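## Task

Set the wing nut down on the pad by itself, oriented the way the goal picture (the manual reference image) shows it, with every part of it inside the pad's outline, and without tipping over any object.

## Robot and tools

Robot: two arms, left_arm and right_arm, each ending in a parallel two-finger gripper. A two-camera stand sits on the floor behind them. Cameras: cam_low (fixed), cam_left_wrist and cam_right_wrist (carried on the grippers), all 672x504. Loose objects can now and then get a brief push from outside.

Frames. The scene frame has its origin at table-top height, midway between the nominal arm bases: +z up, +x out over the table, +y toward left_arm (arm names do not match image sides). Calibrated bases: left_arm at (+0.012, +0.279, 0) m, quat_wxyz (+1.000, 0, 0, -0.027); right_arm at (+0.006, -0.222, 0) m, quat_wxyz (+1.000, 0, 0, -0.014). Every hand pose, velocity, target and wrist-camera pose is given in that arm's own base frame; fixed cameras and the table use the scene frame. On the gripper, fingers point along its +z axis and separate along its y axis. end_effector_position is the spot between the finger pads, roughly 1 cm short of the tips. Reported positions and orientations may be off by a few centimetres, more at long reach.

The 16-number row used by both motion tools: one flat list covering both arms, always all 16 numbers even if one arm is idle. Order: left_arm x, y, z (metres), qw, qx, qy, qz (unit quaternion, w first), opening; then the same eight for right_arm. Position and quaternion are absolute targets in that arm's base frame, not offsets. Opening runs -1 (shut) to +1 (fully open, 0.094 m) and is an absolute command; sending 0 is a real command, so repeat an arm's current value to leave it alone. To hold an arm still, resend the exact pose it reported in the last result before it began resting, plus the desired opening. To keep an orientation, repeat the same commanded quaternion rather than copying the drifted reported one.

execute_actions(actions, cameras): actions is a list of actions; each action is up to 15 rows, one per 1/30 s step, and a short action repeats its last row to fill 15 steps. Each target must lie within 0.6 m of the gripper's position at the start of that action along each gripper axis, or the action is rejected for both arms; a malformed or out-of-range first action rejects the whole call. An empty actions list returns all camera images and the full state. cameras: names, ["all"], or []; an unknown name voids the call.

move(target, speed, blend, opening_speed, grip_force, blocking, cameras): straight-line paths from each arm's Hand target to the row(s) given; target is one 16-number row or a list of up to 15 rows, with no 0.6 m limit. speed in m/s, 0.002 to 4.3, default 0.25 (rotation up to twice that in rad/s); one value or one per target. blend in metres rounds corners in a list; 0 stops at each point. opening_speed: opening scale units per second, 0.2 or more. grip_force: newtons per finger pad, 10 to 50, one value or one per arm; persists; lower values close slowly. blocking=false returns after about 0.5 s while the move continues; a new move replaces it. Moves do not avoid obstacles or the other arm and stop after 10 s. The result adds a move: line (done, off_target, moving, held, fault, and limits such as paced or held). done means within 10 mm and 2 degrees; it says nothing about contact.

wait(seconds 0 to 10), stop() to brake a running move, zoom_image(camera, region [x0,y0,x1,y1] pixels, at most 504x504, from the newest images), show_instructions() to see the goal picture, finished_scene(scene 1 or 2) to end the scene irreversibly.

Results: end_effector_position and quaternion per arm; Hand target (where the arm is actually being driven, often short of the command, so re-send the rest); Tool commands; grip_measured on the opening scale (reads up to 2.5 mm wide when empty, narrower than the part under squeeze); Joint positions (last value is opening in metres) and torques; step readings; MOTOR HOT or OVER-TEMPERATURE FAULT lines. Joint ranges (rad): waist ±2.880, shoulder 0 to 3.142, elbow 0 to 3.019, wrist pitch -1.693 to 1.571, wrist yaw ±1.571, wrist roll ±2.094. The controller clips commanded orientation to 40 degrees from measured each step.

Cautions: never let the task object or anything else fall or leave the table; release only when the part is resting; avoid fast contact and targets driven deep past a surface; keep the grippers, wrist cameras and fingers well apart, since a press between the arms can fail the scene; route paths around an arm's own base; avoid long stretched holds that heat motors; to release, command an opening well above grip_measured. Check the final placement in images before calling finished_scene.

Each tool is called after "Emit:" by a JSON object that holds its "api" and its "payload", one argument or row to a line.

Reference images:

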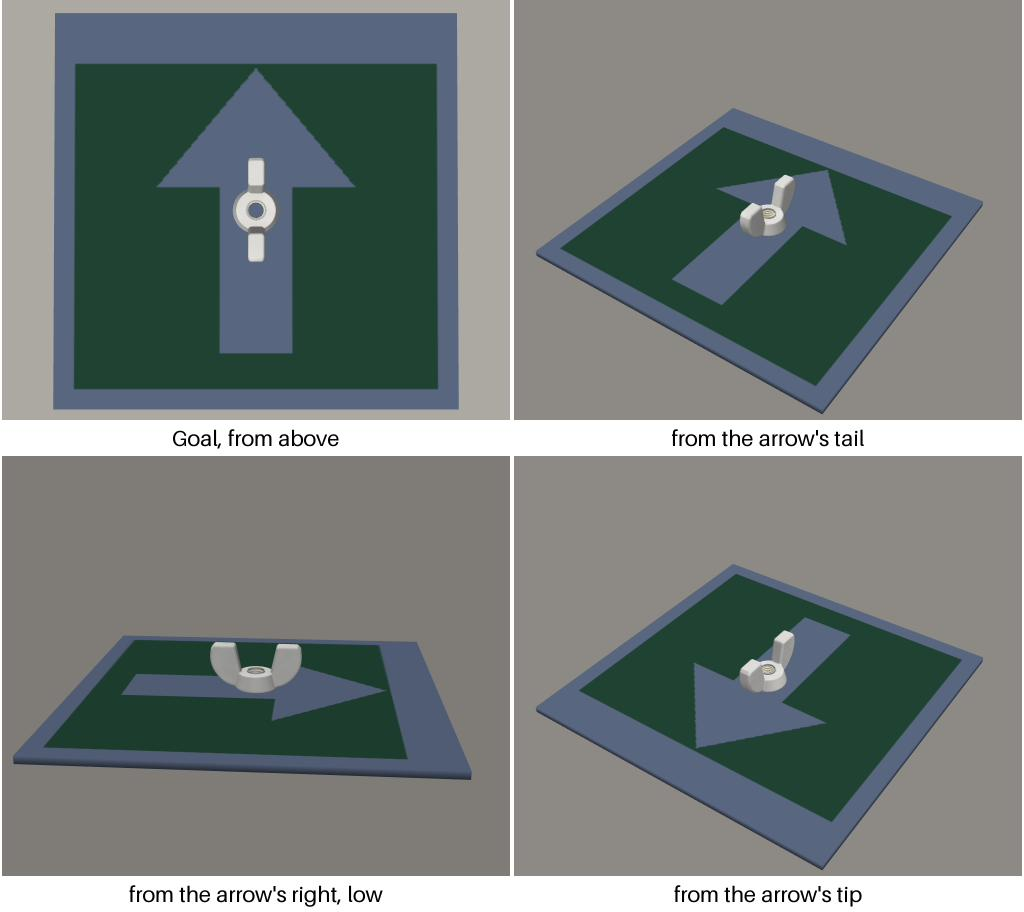

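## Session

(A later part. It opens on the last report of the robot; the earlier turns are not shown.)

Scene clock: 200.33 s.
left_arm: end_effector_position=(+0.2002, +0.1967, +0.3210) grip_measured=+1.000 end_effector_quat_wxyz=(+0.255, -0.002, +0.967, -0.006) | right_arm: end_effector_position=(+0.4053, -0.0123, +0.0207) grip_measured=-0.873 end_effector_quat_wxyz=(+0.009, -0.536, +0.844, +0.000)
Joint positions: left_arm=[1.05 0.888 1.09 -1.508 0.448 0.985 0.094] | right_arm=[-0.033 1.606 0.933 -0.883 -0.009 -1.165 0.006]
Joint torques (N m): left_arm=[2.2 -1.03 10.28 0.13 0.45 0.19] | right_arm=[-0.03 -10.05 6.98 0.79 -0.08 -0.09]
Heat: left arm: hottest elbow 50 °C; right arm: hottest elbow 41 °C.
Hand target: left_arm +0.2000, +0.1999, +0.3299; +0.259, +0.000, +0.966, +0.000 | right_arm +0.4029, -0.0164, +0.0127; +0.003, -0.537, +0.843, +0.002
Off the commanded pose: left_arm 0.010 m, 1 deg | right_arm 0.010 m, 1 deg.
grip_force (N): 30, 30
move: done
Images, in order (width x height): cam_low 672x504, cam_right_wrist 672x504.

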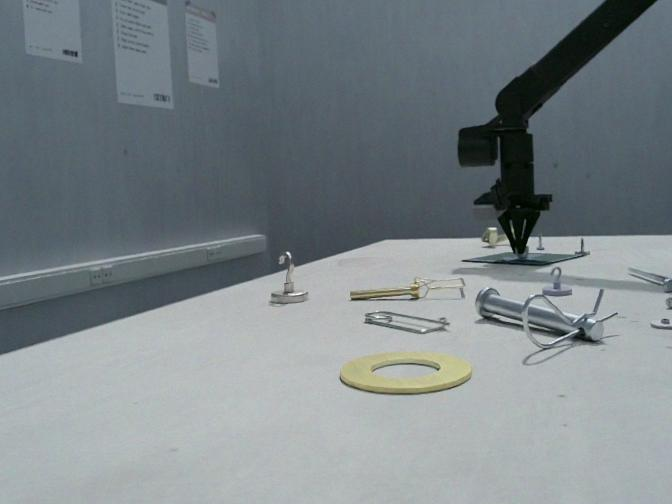

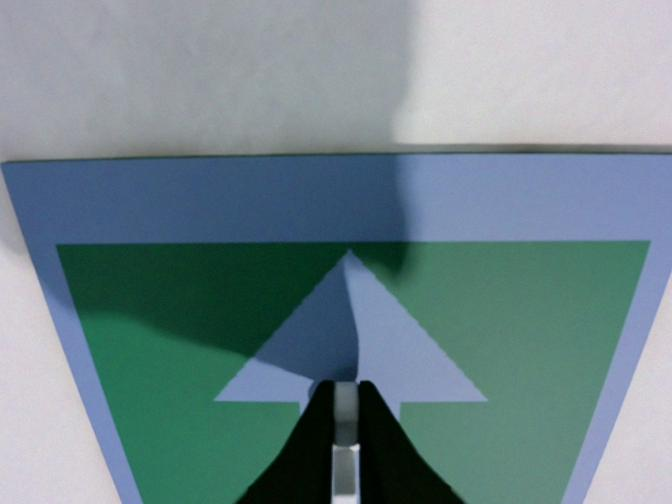

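Emit:
{"api": "move", "payload": {
  "target": [
    [0.2, 0.2, 0.33, 0.259, 0, 0.966, 0, 1, 0.402, -0.0165, 0.0085, 0.003, -0.5373, 0.8434, 0.002, -1]
  ],
  "speed": 0.03,
  "cameras": ["cam_low","cam_right_wrist"]
}}

Emit:
{"api": "zoom_image", "payload": {
  "camera": "cam_low",
  "region": [490, 220, 550, 280]
}}

Scene clock: 201.57 s.
left_arm: end_effector_position=(+0.2002, +0.1967, +0.3210) grip_measured=+1.000 end_effector_quat_wxyz=(+0.255, -0.002, +0.967, -0.006) | right_arm: end_effector_position=(+0.4055, -0.0123, +0.0189) grip_measured=-0.873 end_effector_quat_wxyz=(+0.010, -0.536, +0.844, -0.001)
Joint positions: left_arm=[1.05 0.888 1.09 -1.508 0.448 0.985 0.094] | right_arm=[-0.033 1.608 0.93 -0.874 -0.009 -1.165 0.006]
Joint torques (N m): left_arm=[2.14 -0.91 10.26 0.13 0.45 0.19] | right_arm=[-0.09 -9.76 6.68 0.84 -0.09 -0.09]
Heat: left arm: hottest elbow 50 °C; right arm: hottest elbow 41 °C.
Hand target: left_arm +0.2000, +0.1999, +0.3299; +0.259, +0.000, +0.966, +0.000 | right_arm +0.4016, -0.0164, +0.0087; +0.003, -0.537, +0.843, +0.002
Off the commanded pose: left_arm 0.010 m, 1 deg | right_arm 0.012 m, 1 deg.
grip_force (N): 30, 30
move: off_target (right_arm)
Images, in order (width x height): cam_low 672x504, cam_right_wrist 672x504.

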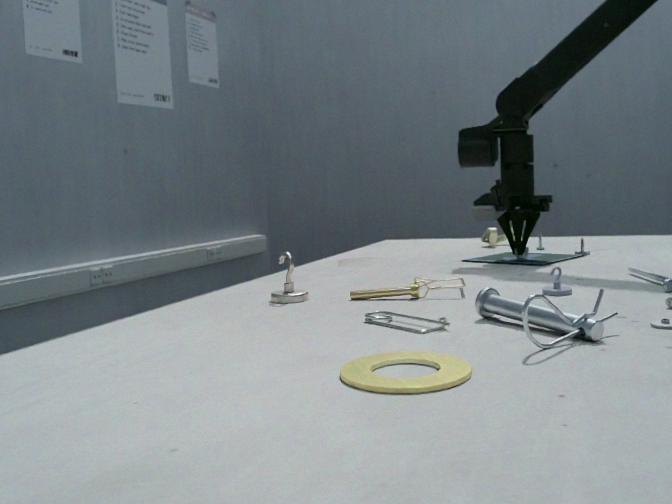

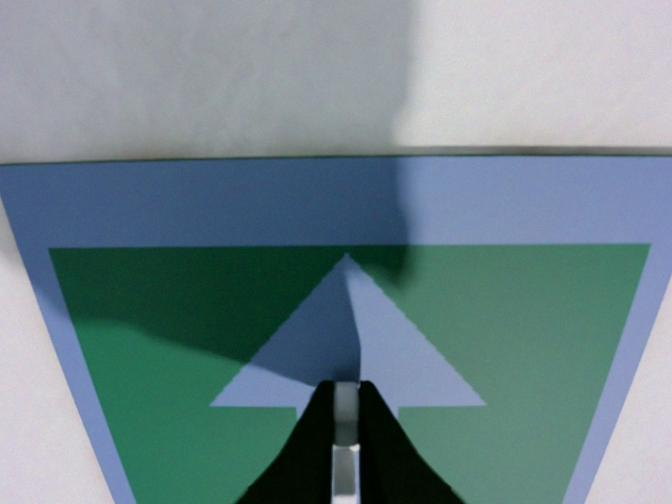

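Scaled by 8.400 from the camera's 672x504 image, which has a finer 960x720 frame.

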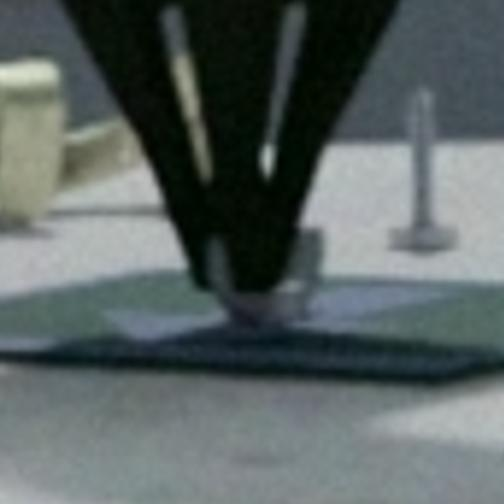

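Emit:
{"api": "move", "payload": {
  "target": [
    [0.2, 0.2, 0.33, 0.259, 0, 0.966, 0, 1, 0.402, -0.0165, 0.0055, 0.003, -0.5373, 0.8434, 0.002, -1]
  ],
  "speed": 0.03,
  "cameras": ["cam_low","cam_right_wrist"]
}}

Emit:
{"api": "zoom_image", "payload": {
  "camera": "cam_low",
  "region": [490, 220, 550, 280]
}}

Scene clock: 205.37 s.
left_arm: end_effector_position=(+0.2002, +0.1967, +0.3210) grip_measured=+1.000 end_effector_quat_wxyz=(+0.255, -0.002, +0.967, -0.006) | right_arm: end_effector_position=(+0.4074, -0.0124, +0.0189) grip_measured=-0.873 end_effector_quat_wxyz=(+0.013, -0.536, +0.844, -0.004)
Joint positions: left_arm=[1.05 0.888 1.09 -1.508 0.448 0.985 0.094] | right_arm=[-0.033 1.608 0.93 -0.866 -0.009 -1.165 0.006]
Joint torques (N m): left_arm=[2.2 -1.14 10.28 0.13 0.44 0.19] | right_arm=[-0.03 -9.52 6.42 0.87 -0.09 -0.09]
Heat: left arm: hottest elbow 50 °C; right arm: hottest elbow 40 °C.
Hand target: left_arm +0.2000, +0.1999, +0.3299; +0.259, +0.000, +0.966, +0.000 | right_arm +0.4015, -0.0163, +0.0059; +0.003, -0.537, +0.843, +0.002
Off the commanded pose: left_arm 0.010 m, 1 deg | right_arm 0.015 m, 1 deg.
grip_force (N): 30, 30
move: off_target (right_arm)
Images, in order (width x height): cam_low 672x504, cam_right_wrist 672x504.

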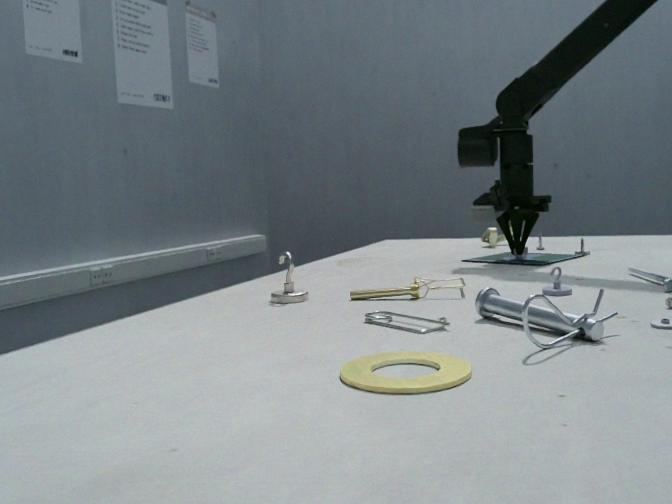

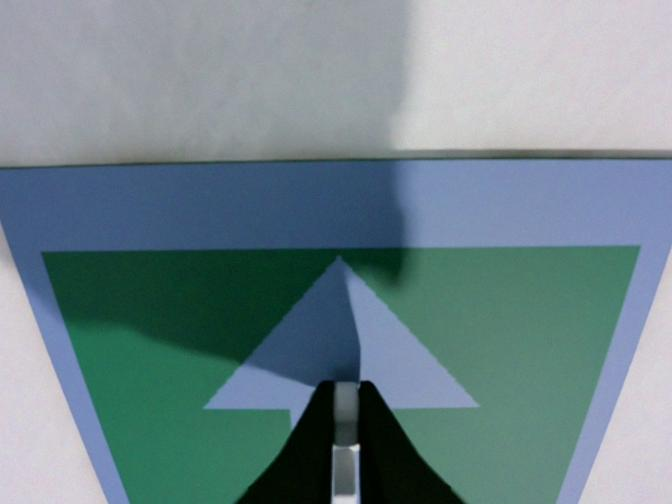

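Scaled by 8.400 from the camera's 672x504 image, which has a finer 960x720 frame.

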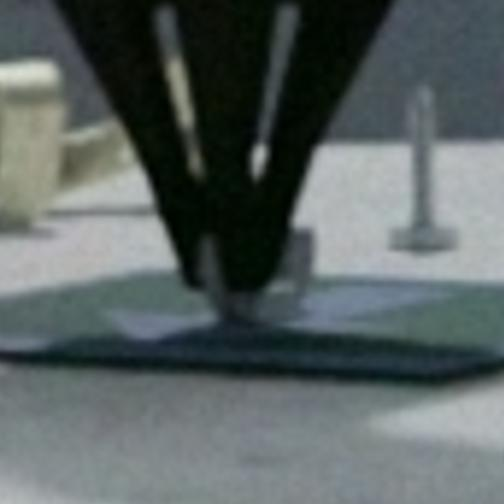

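Emit:
{"api": "move", "payload": {
  "target": [
    [0.2, 0.2, 0.33, 0.259, 0, 0.966, 0, 1, 0.404, -0.0155, 0.0145, 0.005, -0.5373, 0.8434, 0.001, -1]
  ],
  "speed": 0.03
}}

Emit:
{"api": "move", "payload": {
  "target": [
    [0.2, 0.2, 0.33, 0.259, 0, 0.966, 0, 1, 0.404, -0.0155, 0.0145, 0.005, -0.5373, 0.8434, 0.001, -0.75]
  ],
  "speed": 0.03,
  "opening_speed": 0.2,
  "cameras": ["cam_low","cam_right_wrist"]
}}

Emit:
{"api": "zoom_image", "payload": {
  "camera": "cam_right_wrist",
  "region": [250, 340, 450, 504]
}}

Scene clock: 206.50 s.
left_arm: end_effector_position=(+0.2002, +0.1967, +0.3210) grip_measured=+1.000 end_effector_quat_wxyz=(+0.255, -0.002, +0.967, -0.006) | right_arm: end_effector_position=(+0.4073, -0.0124, +0.0189) grip_measured=-0.873 end_effector_quat_wxyz=(+0.013, -0.536, +0.844, -0.003)
Joint positions: left_arm=[1.05 0.888 1.09 -1.508 0.448 0.985 0.094] | right_arm=[-0.033 1.608 0.93 -0.867 -0.009 -1.165 0.006]
Joint torques (N m): left_arm=[2.14 -0.97 10.26 0.13 0.45 0.19] | right_arm=[0.15 -10.46 7.46 0.03 -0.12 -0.06]
Heat: left arm: hottest elbow 50 °C; right arm: hottest elbow 40 °C.
Hand target: left_arm +0.2000, +0.1999, +0.3299; +0.259, +0.000, +0.966, +0.000 | right_arm +0.4039, -0.0154, +0.0145; +0.005, -0.537, +0.843, +0.001
Off the commanded pose: left_arm 0.010 m, 1 deg | right_arm 0.006 m, 1 deg.
grip_force (N): 30, 30
move: done

Scene clock: 207.97 s.
left_arm: end_effector_position=(+0.2002, +0.1967, +0.3210) grip_measured=+1.000 end_effector_quat_wxyz=(+0.255, -0.002, +0.967, -0.006) | right_arm: end_effector_position=(+0.4073, -0.0124, +0.0189) grip_measured=-0.753 end_effector_quat_wxyz=(+0.013, -0.536, +0.844, -0.003)
Joint positions: left_arm=[1.05 0.888 1.09 -1.508 0.448 0.985 0.094] | right_arm=[-0.033 1.608 0.93 -0.867 -0.009 -1.165 0.012]
Joint torques (N m): left_arm=[2.14 -1.03 10.3 0.14 0.45 0.19] | right_arm=[0.15 -10.46 7.47 0.03 -0.11 -0.06]
Heat: left arm: hottest elbow 50 °C; right arm: hottest elbow 40 °C.
Hand target: left_arm +0.2000, +0.1999, +0.3299; +0.259, +0.000, +0.966, +0.000 | right_arm +0.4039, -0.0154, +0.0145; +0.005, -0.537, +0.843, +0.001
Off the commanded pose: left_arm 0.010 m, 1 deg | right_arm 0.006 m, 1 deg.
grip_force (N): 30, 30
move: done
Images, in order (width x height): cam_low 672x504, cam_right_wrist 672x504.

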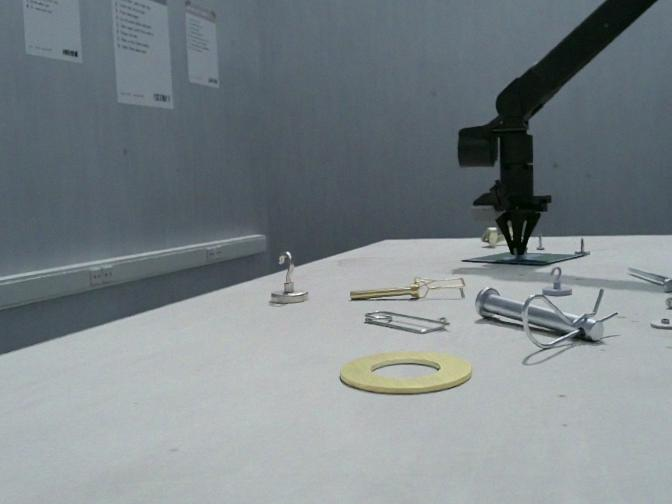

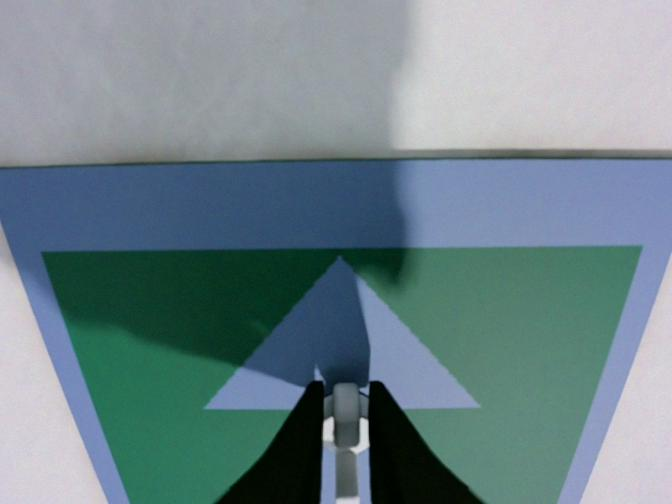

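Scaled by 2.520 from the camera's 672x504 image, which has a finer 960x720 frame.

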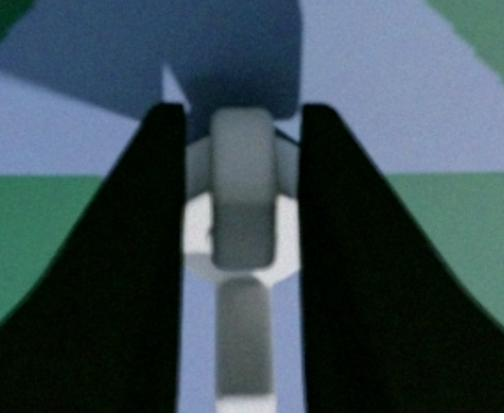

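Emit:
{"api": "move", "payload": {
  "target": [
    [0.2, 0.2, 0.33, 0.259, 0, 0.966, 0, 1, 0.404, -0.0155, 0.0145, 0.005, -0.5373, 0.8434, 0.001, 0.3]
  ],
  "speed": 0.03,
  "opening_speed": 0.6,
  "cameras": ["cam_right_wrist"]
}}

Scene clock: 210.27 s.
left_arm: end_effector_position=(+0.2002, +0.1967, +0.3210) grip_measured=+1.000 end_effector_quat_wxyz=(+0.255, -0.002, +0.967, -0.006) | right_arm: end_effector_position=(+0.4073, -0.0124, +0.0189) grip_measured=+0.297 end_effector_quat_wxyz=(+0.013, -0.536, +0.844, -0.003)
Joint positions: left_arm=[1.05 0.888 1.09 -1.508 0.448 0.985 0.094] | right_arm=[-0.033 1.608 0.93 -0.867 -0.009 -1.165 0.061]
Joint torques (N m): left_arm=[2.2 -0.97 10.29 0.14 0.45 0.19] | right_arm=[0.09 -10.46 7.46 0.02 -0.12 -0.06]
Heat: left arm: hottest elbow 50 °C; right arm: hottest elbow 40 °C.
Hand target: left_arm +0.2000, +0.1999, +0.3299; +0.259, +0.000, +0.966, +0.000 | right_arm +0.4039, -0.0154, +0.0145; +0.005, -0.537, +0.843, +0.001
Off the commanded pose: left_arm 0.010 m, 1 deg | right_arm 0.006 m, 1 deg.
grip_force (N): 30, 30
move: done
Images, in order (width x height): cam_right_wrist 672x504.

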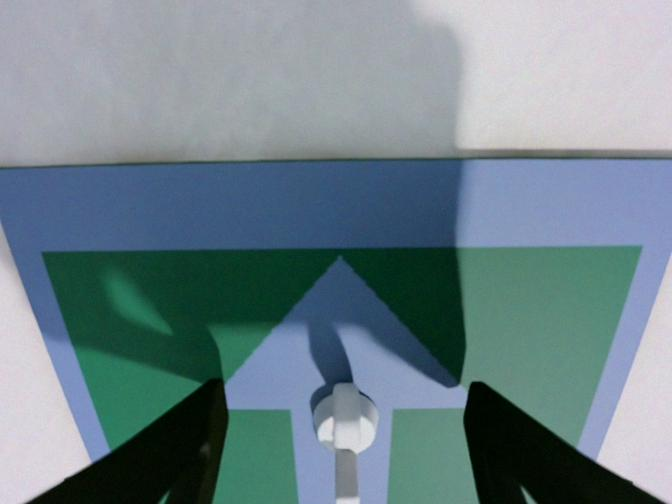

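Now raise straight up.

Emit:
{"api": "move", "payload": {
  "target": [
    [0.2, 0.2, 0.33, 0.259, 0, 0.966, 0, 1, 0.408, -0.0125, 0.05, 0.006, -0.5373, 0.8434, 0.001, 0.3],
    [0.2, 0.2, 0.33, 0.259, 0, 0.966, 0, 1, 0.41, -0.0125, 0.14, 0.012, -0.5373, 0.8434, 0.001, 0.3]
  ],
  "blend": [0.02, 0],
  "speed": 0.15,
  "cameras": ["cam_right_wrist","cam_low"]
}}

Emit:
{"api": "zoom_image", "payload": {
  "camera": "cam_low",
  "region": [450, 190, 590, 290]
}}

Emit:
{"api": "zoom_image", "payload": {
  "camera": "cam_right_wrist",
  "region": [280, 270, 420, 410]
}}

Scene clock: 211.83 s.
left_arm: end_effector_position=(+0.2002, +0.1967, +0.3210) grip_measured=+1.000 end_effector_quat_wxyz=(+0.255, -0.002, +0.967, -0.006) | right_arm: end_effector_position=(+0.3923, -0.0115, +0.1171) grip_measured=+0.297 end_effector_quat_wxyz=(-0.012, -0.536, +0.844, +0.015)
Joint positions: left_arm=[1.05 0.888 1.09 -1.508 0.448 0.985 0.094] | right_arm=[-0.033 1.467 1.065 -1.206 -0.012 -1.165 0.061]
Joint torques (N m): left_arm=[2.2 -1.03 10.28 0.17 0.45 0.19] | right_arm=[0.5 -11.4 12.93 -0.12 -0.36 -0.02]
Heat: left arm: hottest elbow 50 °C; right arm: hottest elbow 40 °C.
Hand target: left_arm +0.2000, +0.1999, +0.3299; +0.259, +0.000, +0.966, +0.000 | right_arm +0.4091, -0.0125, +0.1401; +0.012, -0.537, +0.843, +0.001
Off the commanded pose: left_arm 0.010 m, 1 deg | right_arm 0.029 m, 3 deg.
grip_force (N): 30, 30
move: off_target (right_arm); blend cut to 0.0179 m at target 1
Images, in order (width x height): cam_low 672x504, cam_right_wrist 672x504.

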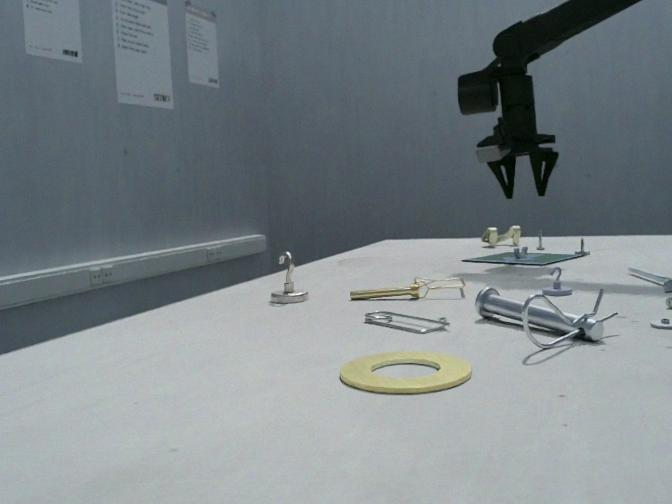

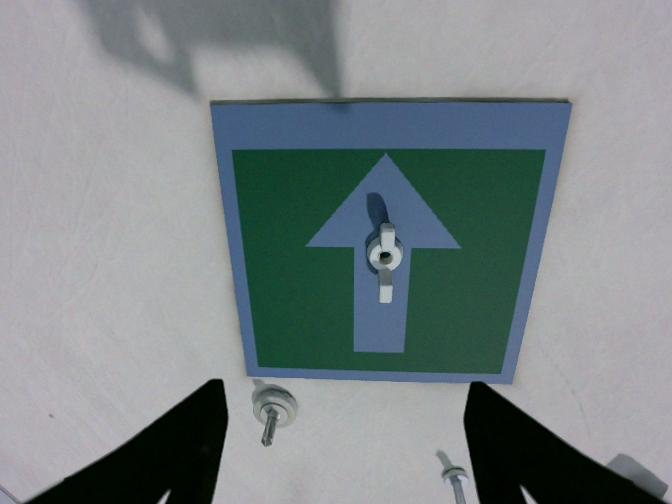

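Scaled by 3.600 from the camera's 672x504 image, which has a finer 960x720 frame.

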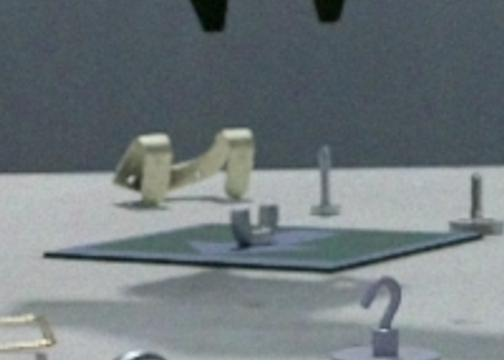

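Scaled by 3.600 from the camera's 672x504 image, which has a finer 960x720 frame.

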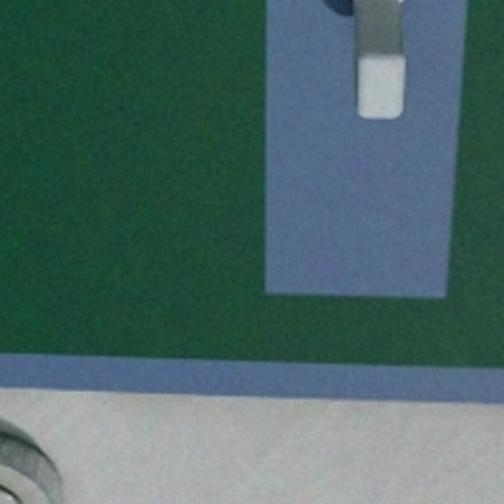

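Emit:
{"api": "zoom_image", "payload": {
  "camera": "cam_right_wrist",
  "region": [220, 340, 320, 450]
}}

Emit:
{"api": "zoom_image", "payload": {
  "camera": "cam_right_wrist",
  "region": [340, 180, 430, 310]
}}

Scaled by 4.582 from the camera's 672x504 image, which has a finer 960x720 frame.

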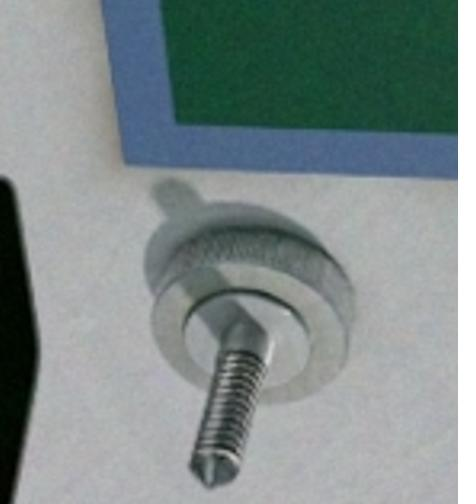

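Scaled by 3.877 from the camera's 672x504 image, which has a finer 960x720 frame.

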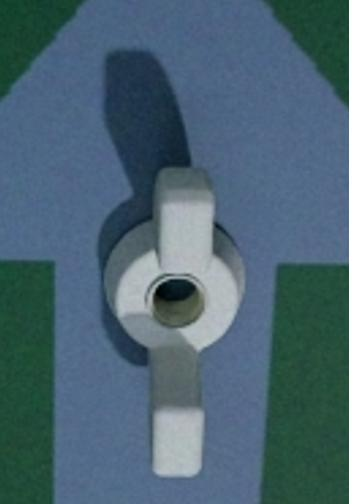

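Emit:
{"api": "finished_scene", "payload": {
  "scene": 2
}}

The scene is finished: the task was done.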